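# Place the sponge inside the child's toy box

## Task

Move the sponge into the daughter's toy box so that it stays inside the box after the robot lets go, and nothing ends up off the table.

## Robot and tools

Robot: two arms, left_arm and right_arm, each with six revolute joints and a two-finger parallel gripper. Calibrated base positions in the scene frame: left_arm (-0.013, +0.338, +0.030) m, right_arm (+0.034, -0.262, +0.047) m, both turned almost not at all about z. A two-camera stand is fixed behind the arms. Loose objects may get a brief nudge from outside now and then.

Frames: the scene frame has its origin at table-top height, halfway between the nominal bases. +x points out over the table, +z points up, and left_arm sits on the +y side. The arm names do not match left and right in the images. Each arm reports its hand pose, velocities, targets and wrist-camera pose in its own base frame. Fixed cameras and the table use the scene frame. Reported hand positions can be wrong by a few cm, more when the arm reaches far. end_effector_position is the point midway between the finger pads, about 1 cm short of the fingertips. The fingers point along the gripper's +z axis and close along its y axis. Fully open, the gap is 0.094 m.

Row layout, used by every motion tool: one flat list of 14 numbers covering both arms, even if only one moves. First the left_arm block of 7, then the right_arm block of 7. Each block is six joint numbers followed by one opening number. Joint order in a block: shoulder (joint2), elbow (joint3), waist (joint1), wrist pitch (joint4), wrist yaw (joint5), wrist roll (joint6). Result lists per joint use this same order.

Joint numbers are offsets, not poses. They are scaled to [-1, 1]. 1.0 equals 2.224 rad for shoulder, elbow and waist, and 8.485 rad for the three wrist joints. The offset counts from the arm's Joint targets as they stood when the action or call began, not from the previous row. Sending the same offset again moves the joint further. Send 0 to keep a joint where it is commanded. The opening number is absolute: +1 fully open, -1 closed. A 0 there is a real half-open command, so resend the current value to leave a gripper as it is.

Stated joint ranges in rad: waist -2.618 to 3.054, shoulder 0.000 to 3.142, elbow 0.000 to 3.142, wrist pitch -1.571 to 1.571, wrist yaw -1.571 to 1.571, wrist roll -2.094 to 2.094. The true limits may differ by up to 0.059 rad either way. An action that would drive any joint more than 0.059 rad beyond its range is rejected for both arms. The whole call is rejected if its first action fails this check or any action is malformed. A joint pushed past its true end stops there, and the result may say "joint sent to its limit".

Tools:
- execute_actions(actions, cameras): actions is a list of actions. Each action is a list of up to 15 rows, one per 1/30 s step. A short action holds its last row until 15 steps have passed. An empty list returns the state plus all camera images.
- move(target, speed, blend, opening_speed, grip_force, blocking, cameras): target is one 14-number row or a list of up to 15 rows. Every row is an offset from the same starting Joint targets, and the whole list shares 10 s. speed is in rad/s for the joint with the farthest to go, 0.01 to 12.57, default 0.5, given once or once per target. blend, in rad, rounds the corners at intermediate targets; 0 stops at each. opening_speed is the rate of opening change per second on the -1 to +1 scale, minimum 0.2. grip_force is the pad force limit in N, 10 to 50, once or per arm; it stays set until changed, and below 50 the fingers close slowly. blocking=false returns after about 0.5 s while the move continues. Joints move together, so the hand traces a curve. The move does not avoid obstacles or the other arm.
- wait(seconds 0 to 10): holds the current commands and lets any move run on.
- stop(): brakes the running move, which needs some room.
- zoom_image(camera, region): region [x0, y0, x1, y1] in pixels of that camera's latest image, at most 504 by 504. Cameras: cam_high, cam_low, cam_left_wrist, cam_right_wrist, each 504x504.
- read_manual(section="licences"): licence text only.
- finished_scene(scene=1): ends the scene for good.

Results: Joint positions (rad, then finger gap in m), Joint velocities, Joint targets (the base for the next offsets), joint torques (N m, positive toward larger angle), Tool commands, grip_measured (measured opening on the command scale), and grip_effort_nm (gripper motor effort; negative means closing). A move adds a "move:" line: done, off_target, moving, held or fault, and sometimes limits=held. "joint command not followed" means the clearance check changed or withheld some steps. MOTOR HOT appears at 75 °C. At 90 °C an OVER-TEMPERATURE FAULT folds that arm, and it stays out of use.

Avoid: dropping things or letting go of a moving object; anything falling off or being left off the table; fast hits or hard pushes on fixed or heavy things; any contact between the two arms, including one gripper closing on the other's fingers; strain on the wrist-camera cables; long holds with an arm stretched out or pressing against something. The sponge is soft, so close on it slowly with opening_speed and moderate grip_force. To release, command an opening well above grip_measured. To end a push against something, command the targets back past the measured joint positions. Time spent thinking also advances the scene.

Each tool is called after "Call:" by a JSON object that holds its "op" and its "data", one argument or row to a line.

## Session

Call:
{"op": "execute_actions", "data": {
  "actions": []
}}

Scene clock: 0.00 s.
left_arm: end_effector_position=(+0.4102, -0.0002, +0.1177) grip_measured=+1.000 grip_effort_nm=n/a end_effector_quat_wxyz=(+0.596, +0.017, +0.803, -0.008) | right_arm: end_effector_position=(+0.3868, -0.0690, +0.1338) grip_measured=+1.000 grip_effort_nm=n/a end_effector_quat_wxyz=(+0.612, +0.180, +0.757, -0.142)
Joint names: [shoulder, elbow, waist, wrist pitch, wrist yaw, wrist roll]
Joint positions: left_arm=[1.521 0.416 0.021 0.811 0.054 0.024 0.094] | right_arm=[1.489 0.378 0.037 0.869 0.485 0.12 0.094]
Joint velocities: within noise
Joint torques (N m): no reading
Motor temperatures (°C): left_arm=[40 50 33 44 34 35 32] | right_arm=[45 52 35 41 29 30 32]
Heat: left arm: 50 °C; right arm: 52 °C.
Joint targets: left_arm=[1.515 0.421 0.021 0.808 0.055 0.024] | right_arm=[1.483 0.385 0.037 0.868 0.488 0.120]
Tool commands: left_gripper/opening=+1.0 right_gripper/opening=+1.0

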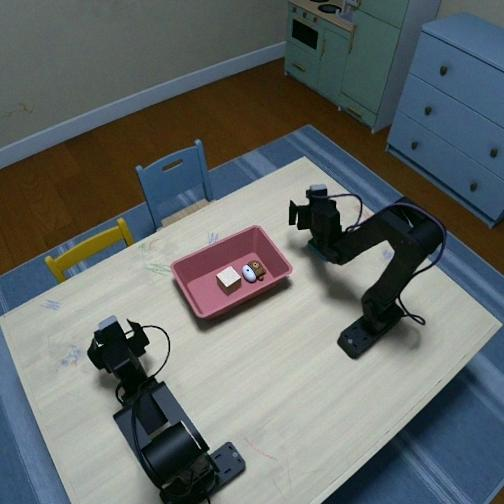

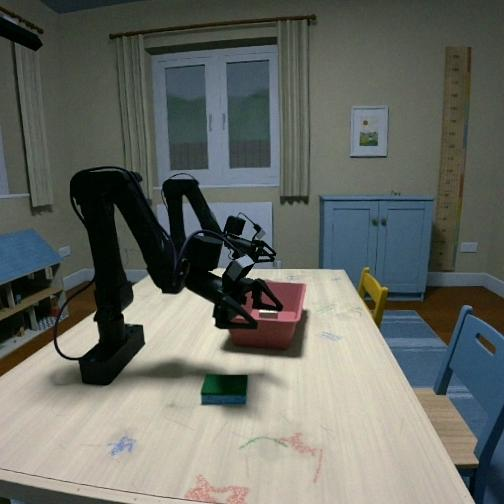

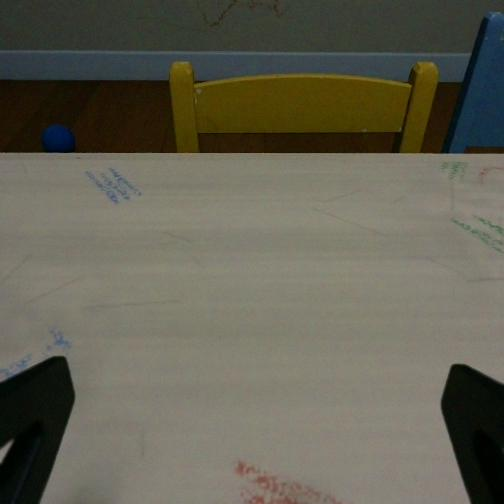

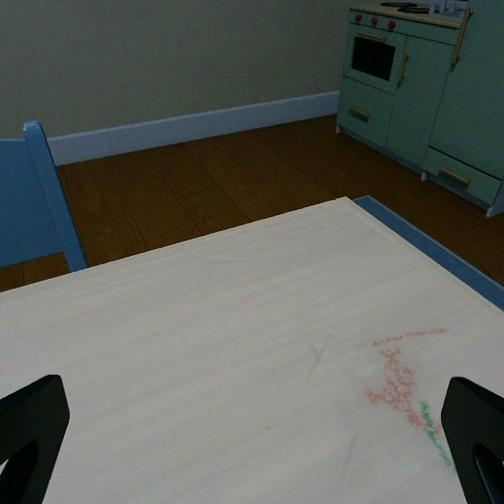

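Call:
{"op": "move", "data": {
  "target": [0,0,0,0,0,0,1,-0.0998,0.3817,-0.0166,-0.2284,-0.0575,-0.01414,1],
  "speed": 1.5,
  "cameras": ["all"]
}}

Scene clock: 55.97 s.
left_arm: end_effector_position=(+0.4102, -0.0002, +0.1177) grip_measured=+1.000 grip_effort_nm=-0.02 end_effector_quat_wxyz=(+0.596, +0.017, +0.803, -0.008) | right_arm: end_effector_position=(+0.2974, +0.0022, +0.1863) grip_measured=+1.000 grip_effort_nm=0.00 end_effector_quat_wxyz=(+0.216, +0.002, +0.976, -0.001)
Joint names: [shoulder, elbow, waist, wrist pitch, wrist yaw, wrist roll]
Joint positions: left_arm=[1.521 0.416 0.021 0.811 0.054 0.024 0.094] | right_arm=[1.276 1.205 0.008 -1.065 0.007 0.01 0.094]
Joint torques (N m): left_arm=[-5.18 5.7 0.01 2 0.03 0.06] | right_arm=[-5.3 8.47 -0.75 1.19 -0.08 -0.11]
Motor temperatures (°C): left_arm=[41 50 33 50 33 35 32] | right_arm=[44 55 35 46 29 30 31]
Heat: left arm: 50 °C; right arm: 55 °C.
Joint targets: left_arm=[1.515 0.421 0.021 0.808 0.055 0.024] | right_arm=[1.261 1.234 0.000 -1.070 0.000 0.000]
move: done

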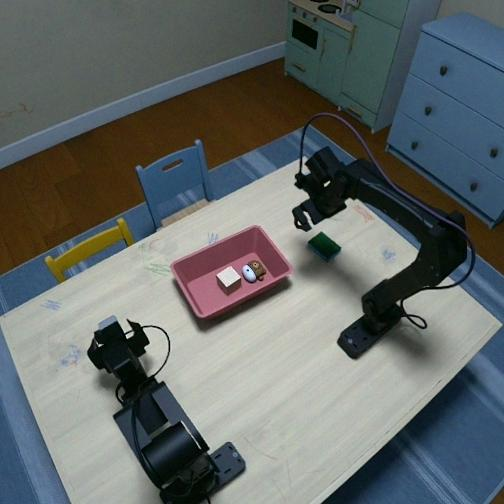

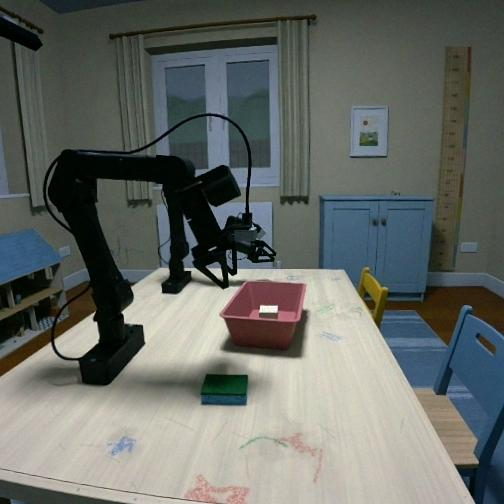

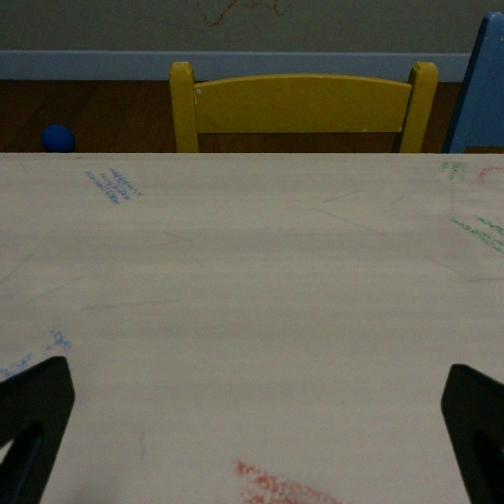

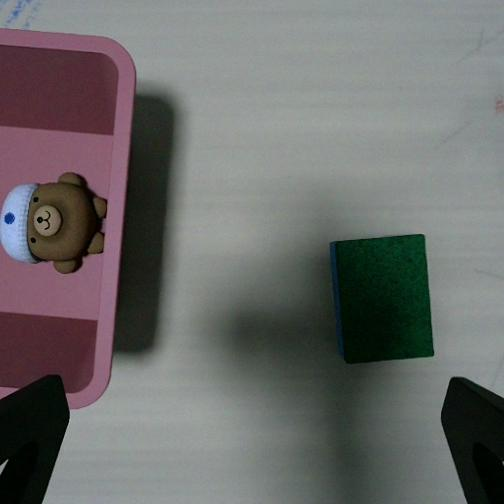

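Call:
{"op": "move", "data": {
  "target": [0,0,0,0,0,0,1,0.206,0.1138,-0.1398,-0.02734,-0.0008,-0.046,1],
  "speed": 1.0,
  "cameras": ["cam_low","cam_right_wrist"]
}}

Scene clock: 90.63 s.
left_arm: end_effector_position=(+0.4102, -0.0002, +0.1177) grip_measured=+1.000 grip_effort_nm=-0.02 end_effector_quat_wxyz=(+0.596, +0.017, +0.803, -0.008) | right_arm: end_effector_position=(+0.2989, -0.0959, +0.1245) grip_measured=+1.000 grip_effort_nm=0.01 end_effector_quat_wxyz=(+0.007, -0.033, +0.999, -0.003)
Joint names: [shoulder, elbow, waist, wrist pitch, wrist yaw, wrist roll]
Joint positions: left_arm=[1.521 0.416 0.021 0.811 0.054 0.024 0.094] | right_arm=[1.716 1.456 -0.313 -1.296 0 -0.379 0.094]
Joint torques (N m): left_arm=[-5 5.96 -0.05 2.03 0.01 0.02] | right_arm=[-7.35 8.01 0.14 0.36 -0.08 -0.09]
Motor temperatures (°C): left_arm=[40 49 33 50 33 35 31] | right_arm=[44 62 35 42 29 30 31]
Heat: left arm: 50 °C; right arm: 62 °C.
Joint targets: left_arm=[1.515 0.421 0.021 0.808 0.055 0.024] | right_arm=[1.719 1.487 -0.311 -1.302 -0.007 -0.390]
move: done
Images, in order (width x height): cam_low 504x504, cam_right_wrist 504x504.

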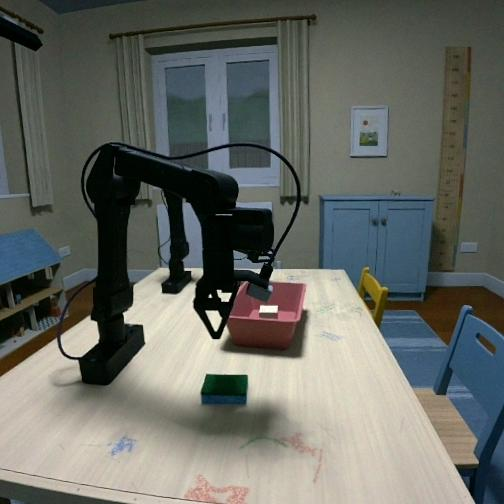

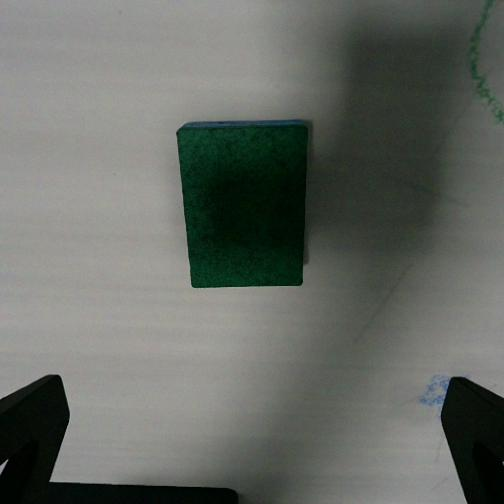

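Call:
{"op": "move", "data": {
  "target": [
    [0,0,0,0,0,0,1,0.0893,-0.1713,0.0067,0.0662,0,-0.0053,1],
    [0,0,0,0,0,0,1,0.0893,-0.1713,0.0067,0.0662,0,-0.0053,0.15]
  ],
  "speed": 0.5,
  "opening_speed": 1.0,
  "cameras": ["cam_high","cam_low","cam_right_wrist"]
}}

Scene clock: 127.87 s.
left_arm: end_effector_position=(+0.4102, -0.0002, +0.1177) grip_measured=+1.000 grip_effort_nm=-0.02 end_effector_quat_wxyz=(+0.596, +0.017, +0.803, -0.008) | right_arm: end_effector_position=(+0.3128, -0.0971, -0.0152) grip_measured=+0.349 grip_effort_nm=-1.02 end_effector_quat_wxyz=(+0.011, -0.061, +0.998, -0.005)
Joint names: [shoulder, elbow, waist, wrist pitch, wrist yaw, wrist roll]
Joint positions: left_arm=[1.521 0.416 0.021 0.811 0.054 0.024 0.094] | right_arm=[1.907 1.113 -0.304 -0.753 0 -0.426 0.063]
Joint torques (N m): left_arm=[-5.01 5.97 -0.08 1.98 0.01 -0.02] | right_arm=[-7.71 4.26 0.62 0.59 -0.08 -0.1]
Motor temperatures (°C): left_arm=[40 48 33 51 32 34 31] | right_arm=[46 61 35 39 29 30 31]
Heat: left arm: 51 °C; right arm: 61 °C.
Joint targets: left_arm=[1.515 0.421 0.021 0.808 0.055 0.024] | right_arm=[1.917 1.106 -0.296 -0.741 -0.007 -0.435]
move: done
Images, in order (width x height): cam_high 504x504, cam_low 504x504, cam_right_wrist 504x504.

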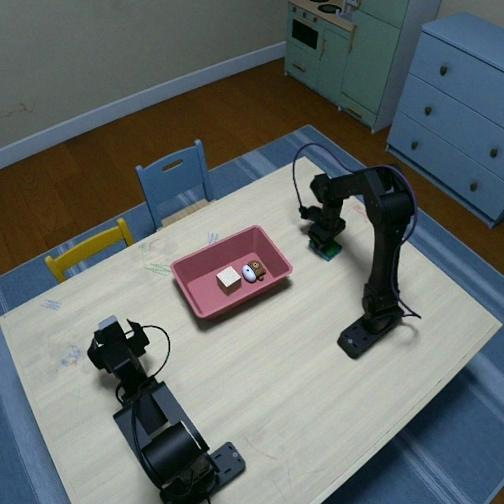

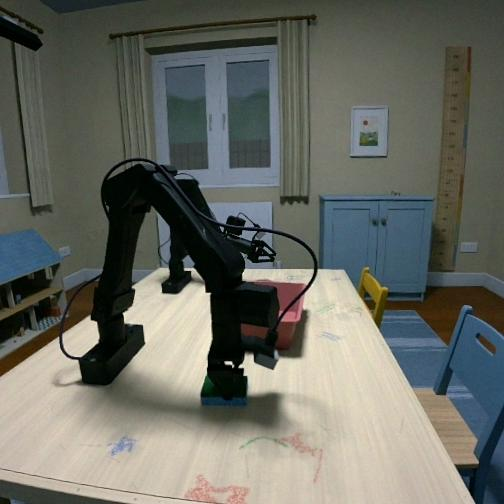

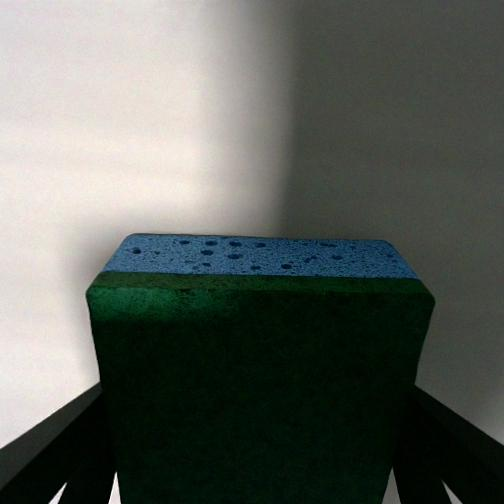

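Call:
{"op": "move", "data": {
  "target": [
    [0,0,0,0,0,0,1,-0.0890,0.1713,0,-0.0661,0,0,0.15],
    [0,0,0,0,0,0,1,0.0944,0.4096,0.4591,-0.0612,0,0.1444,0.15]
  ],
  "speed": [0.6,0.9],
  "blend": 0.08,
  "cameras": ["all"]
}}

Scene clock: 177.00 s.
left_arm: end_effector_position=(+0.4102, -0.0002, +0.1177) grip_measured=+1.000 grip_effort_nm=-0.02 end_effector_quat_wxyz=(+0.596, +0.017, +0.803, -0.008) | right_arm: end_effector_position=(+0.3333, +0.3036, +0.1274) grip_measured=+0.349 grip_effort_nm=-1.02 end_effector_quat_wxyz=(+0.061, +0.024, +0.996, +0.067)
Joint names: [shoulder, elbow, waist, wrist pitch, wrist yaw, wrist roll]
Joint positions: left_arm=[1.521 0.416 0.021 0.811 0.054 0.024 0.094] | right_arm=[2.109 1.982 0.731 -1.263 -0.014 0.78 0.063]
Joint torques (N m): left_arm=[-5.05 5.72 -0.01 2.04 0.06 -0.05] | right_arm=[-9.91 8.54 -0.54 0.81 0.08 0.1]
Motor temperatures (°C): left_arm=[39 48 33 51 32 34 31] | right_arm=[47 56 35 38 29 30 33]
Heat: left arm: 51 °C; right arm: 56 °C.
Joint targets: left_arm=[1.515 0.421 0.021 0.808 0.055 0.024] | right_arm=[2.127 2.017 0.725 -1.260 -0.007 0.790]
move: done

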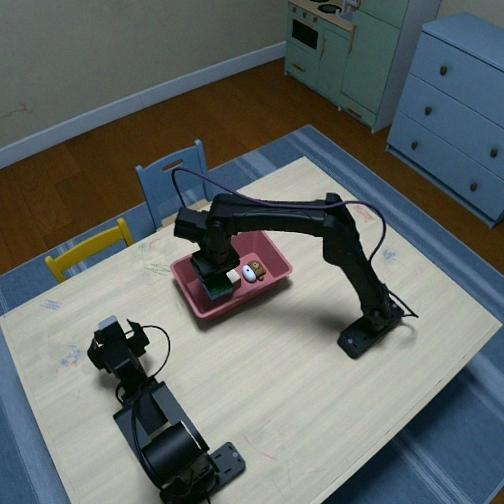

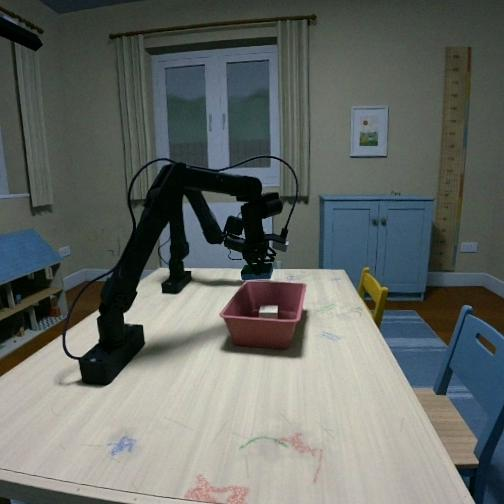

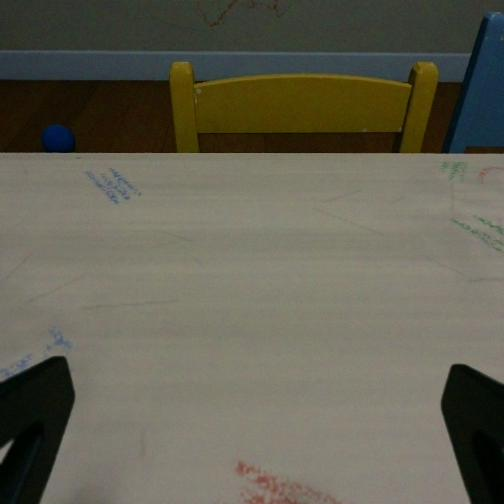

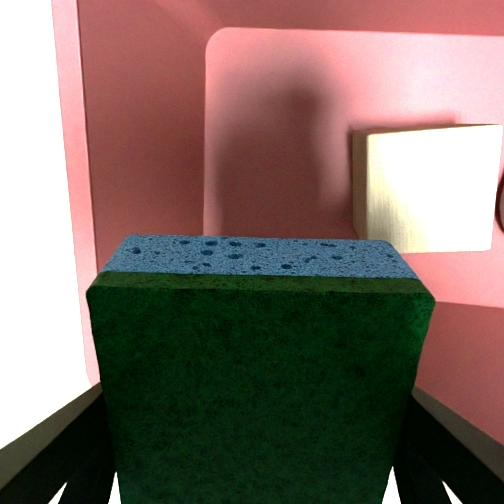

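Call:
{"op": "move", "data": {
  "target": [
    [0,0,0,0,0,0,1,0.0755,-0.1021,0,0.0360,0,0,0.15],
    [0,0,0,0,0,0,1,0.0755,-0.1021,0,0.0360,0,0,0.62]
  ],
  "speed": 0.35,
  "opening_speed": 1.0,
  "cameras": ["cam_high","cam_low","cam_right_wrist"]
}}

Scene clock: 226.97 s.
left_arm: end_effector_position=(+0.4102, -0.0002, +0.1177) grip_measured=+1.000 grip_effort_nm=-0.02 end_effector_quat_wxyz=(+0.596, +0.017, +0.803, -0.008) | right_arm: end_effector_position=(+0.3466, +0.3151, +0.0109) grip_measured=+0.618 grip_effort_nm=0.12 end_effector_quat_wxyz=(+0.042, +0.025, +0.998, +0.048)
Joint names: [shoulder, elbow, waist, wrist pitch, wrist yaw, wrist roll]
Joint positions: left_arm=[1.521 0.416 0.021 0.811 0.054 0.024 0.094] | right_arm=[2.279 1.8 0.731 -0.965 -0.013 0.781 0.076]
Joint torques (N m): left_arm=[-5.01 5.71 0.17 2.03 -0.01 -0.04] | right_arm=[-11.21 4.86 -0.54 0.77 0.06 0.1]
Motor temperatures (°C): left_arm=[39 47 33 52 32 34 31] | right_arm=[49 59 34 37 29 30 34]
Heat: left arm: 52 °C; right arm: 59 °C.
Joint targets: left_arm=[1.515 0.421 0.021 0.808 0.055 0.024] | right_arm=[2.295 1.789 0.725 -0.954 -0.007 0.790]
move: done
Images, in order (width x height): cam_high 504x504, cam_low 504x504, cam_right_wrist 504x504.

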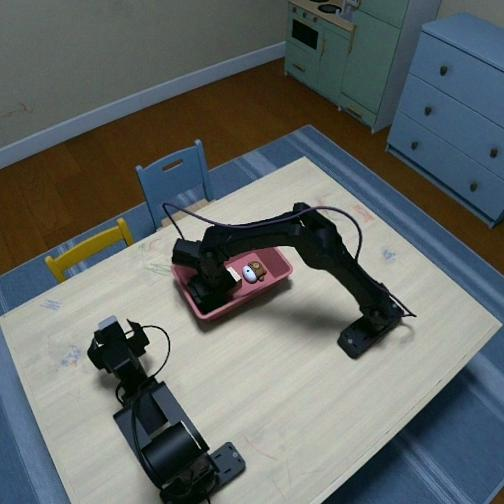

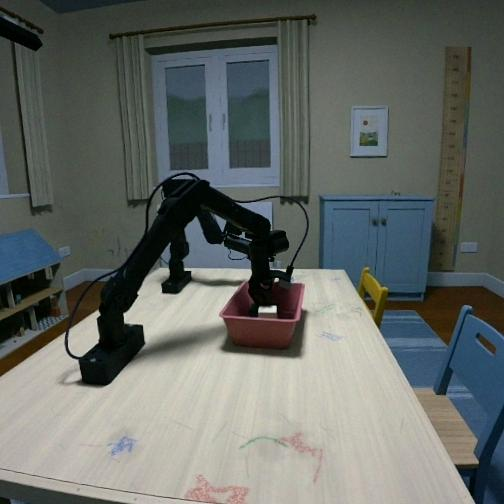

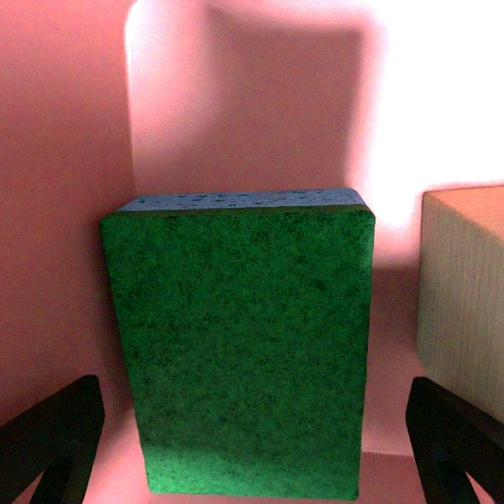

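Call:
{"op": "move", "data": {
  "target": [0,0,0,0,0,0,0.998,-0.0755,0.1021,0,-0.0360,0,0,0.62],
  "speed": 0.6,
  "cameras": ["cam_right_wrist"]
}}

Scene clock: 231.20 s.
left_arm: end_effector_position=(+0.4102, -0.0002, +0.1177) grip_measured=+1.000 grip_effort_nm=-0.12 end_effector_quat_wxyz=(+0.596, +0.017, +0.803, -0.008) | right_arm: end_effector_position=(+0.3392, +0.3084, +0.1211) grip_measured=+0.618 grip_effort_nm=0.11 end_effector_quat_wxyz=(+0.062, +0.024, +0.995, +0.068)
Joint names: [shoulder, elbow, waist, wrist pitch, wrist yaw, wrist roll]
Joint positions: left_arm=[1.521 0.416 0.021 0.811 0.054 0.024 0.094] | right_arm=[2.139 2.003 0.731 -1.252 -0.013 0.781 0.076]
Joint torques (N m): left_arm=[-5.15 5.94 0.17 1.99 0.01 -0.01] | right_arm=[-12.64 6.89 -0.55 0.67 0.06 0.1]
Motor temperatures (°C): left_arm=[39 47 33 52 32 34 31] | right_arm=[49 59 34 37 29 30 33]
Heat: left arm: 52 °C; right arm: 59 °C.
Joint targets: left_arm=[1.515 0.421 0.021 0.808 0.055 0.024] | right_arm=[2.127 2.017 0.725 -1.260 -0.007 0.790]
move: done
Images, in order (width x height): cam_right_wrist 504x504.

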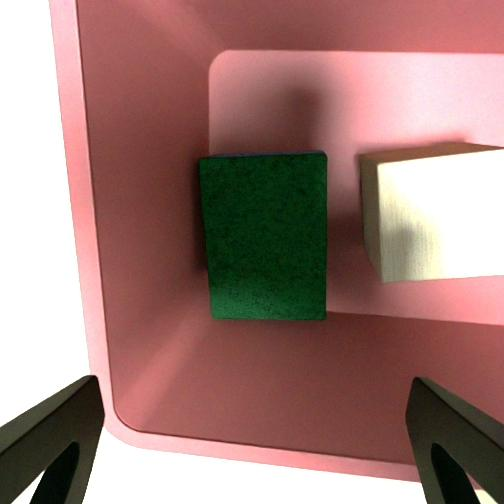

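Call:
{"op": "finished_scene", "data": {

}}

The scene is finished: the task was done.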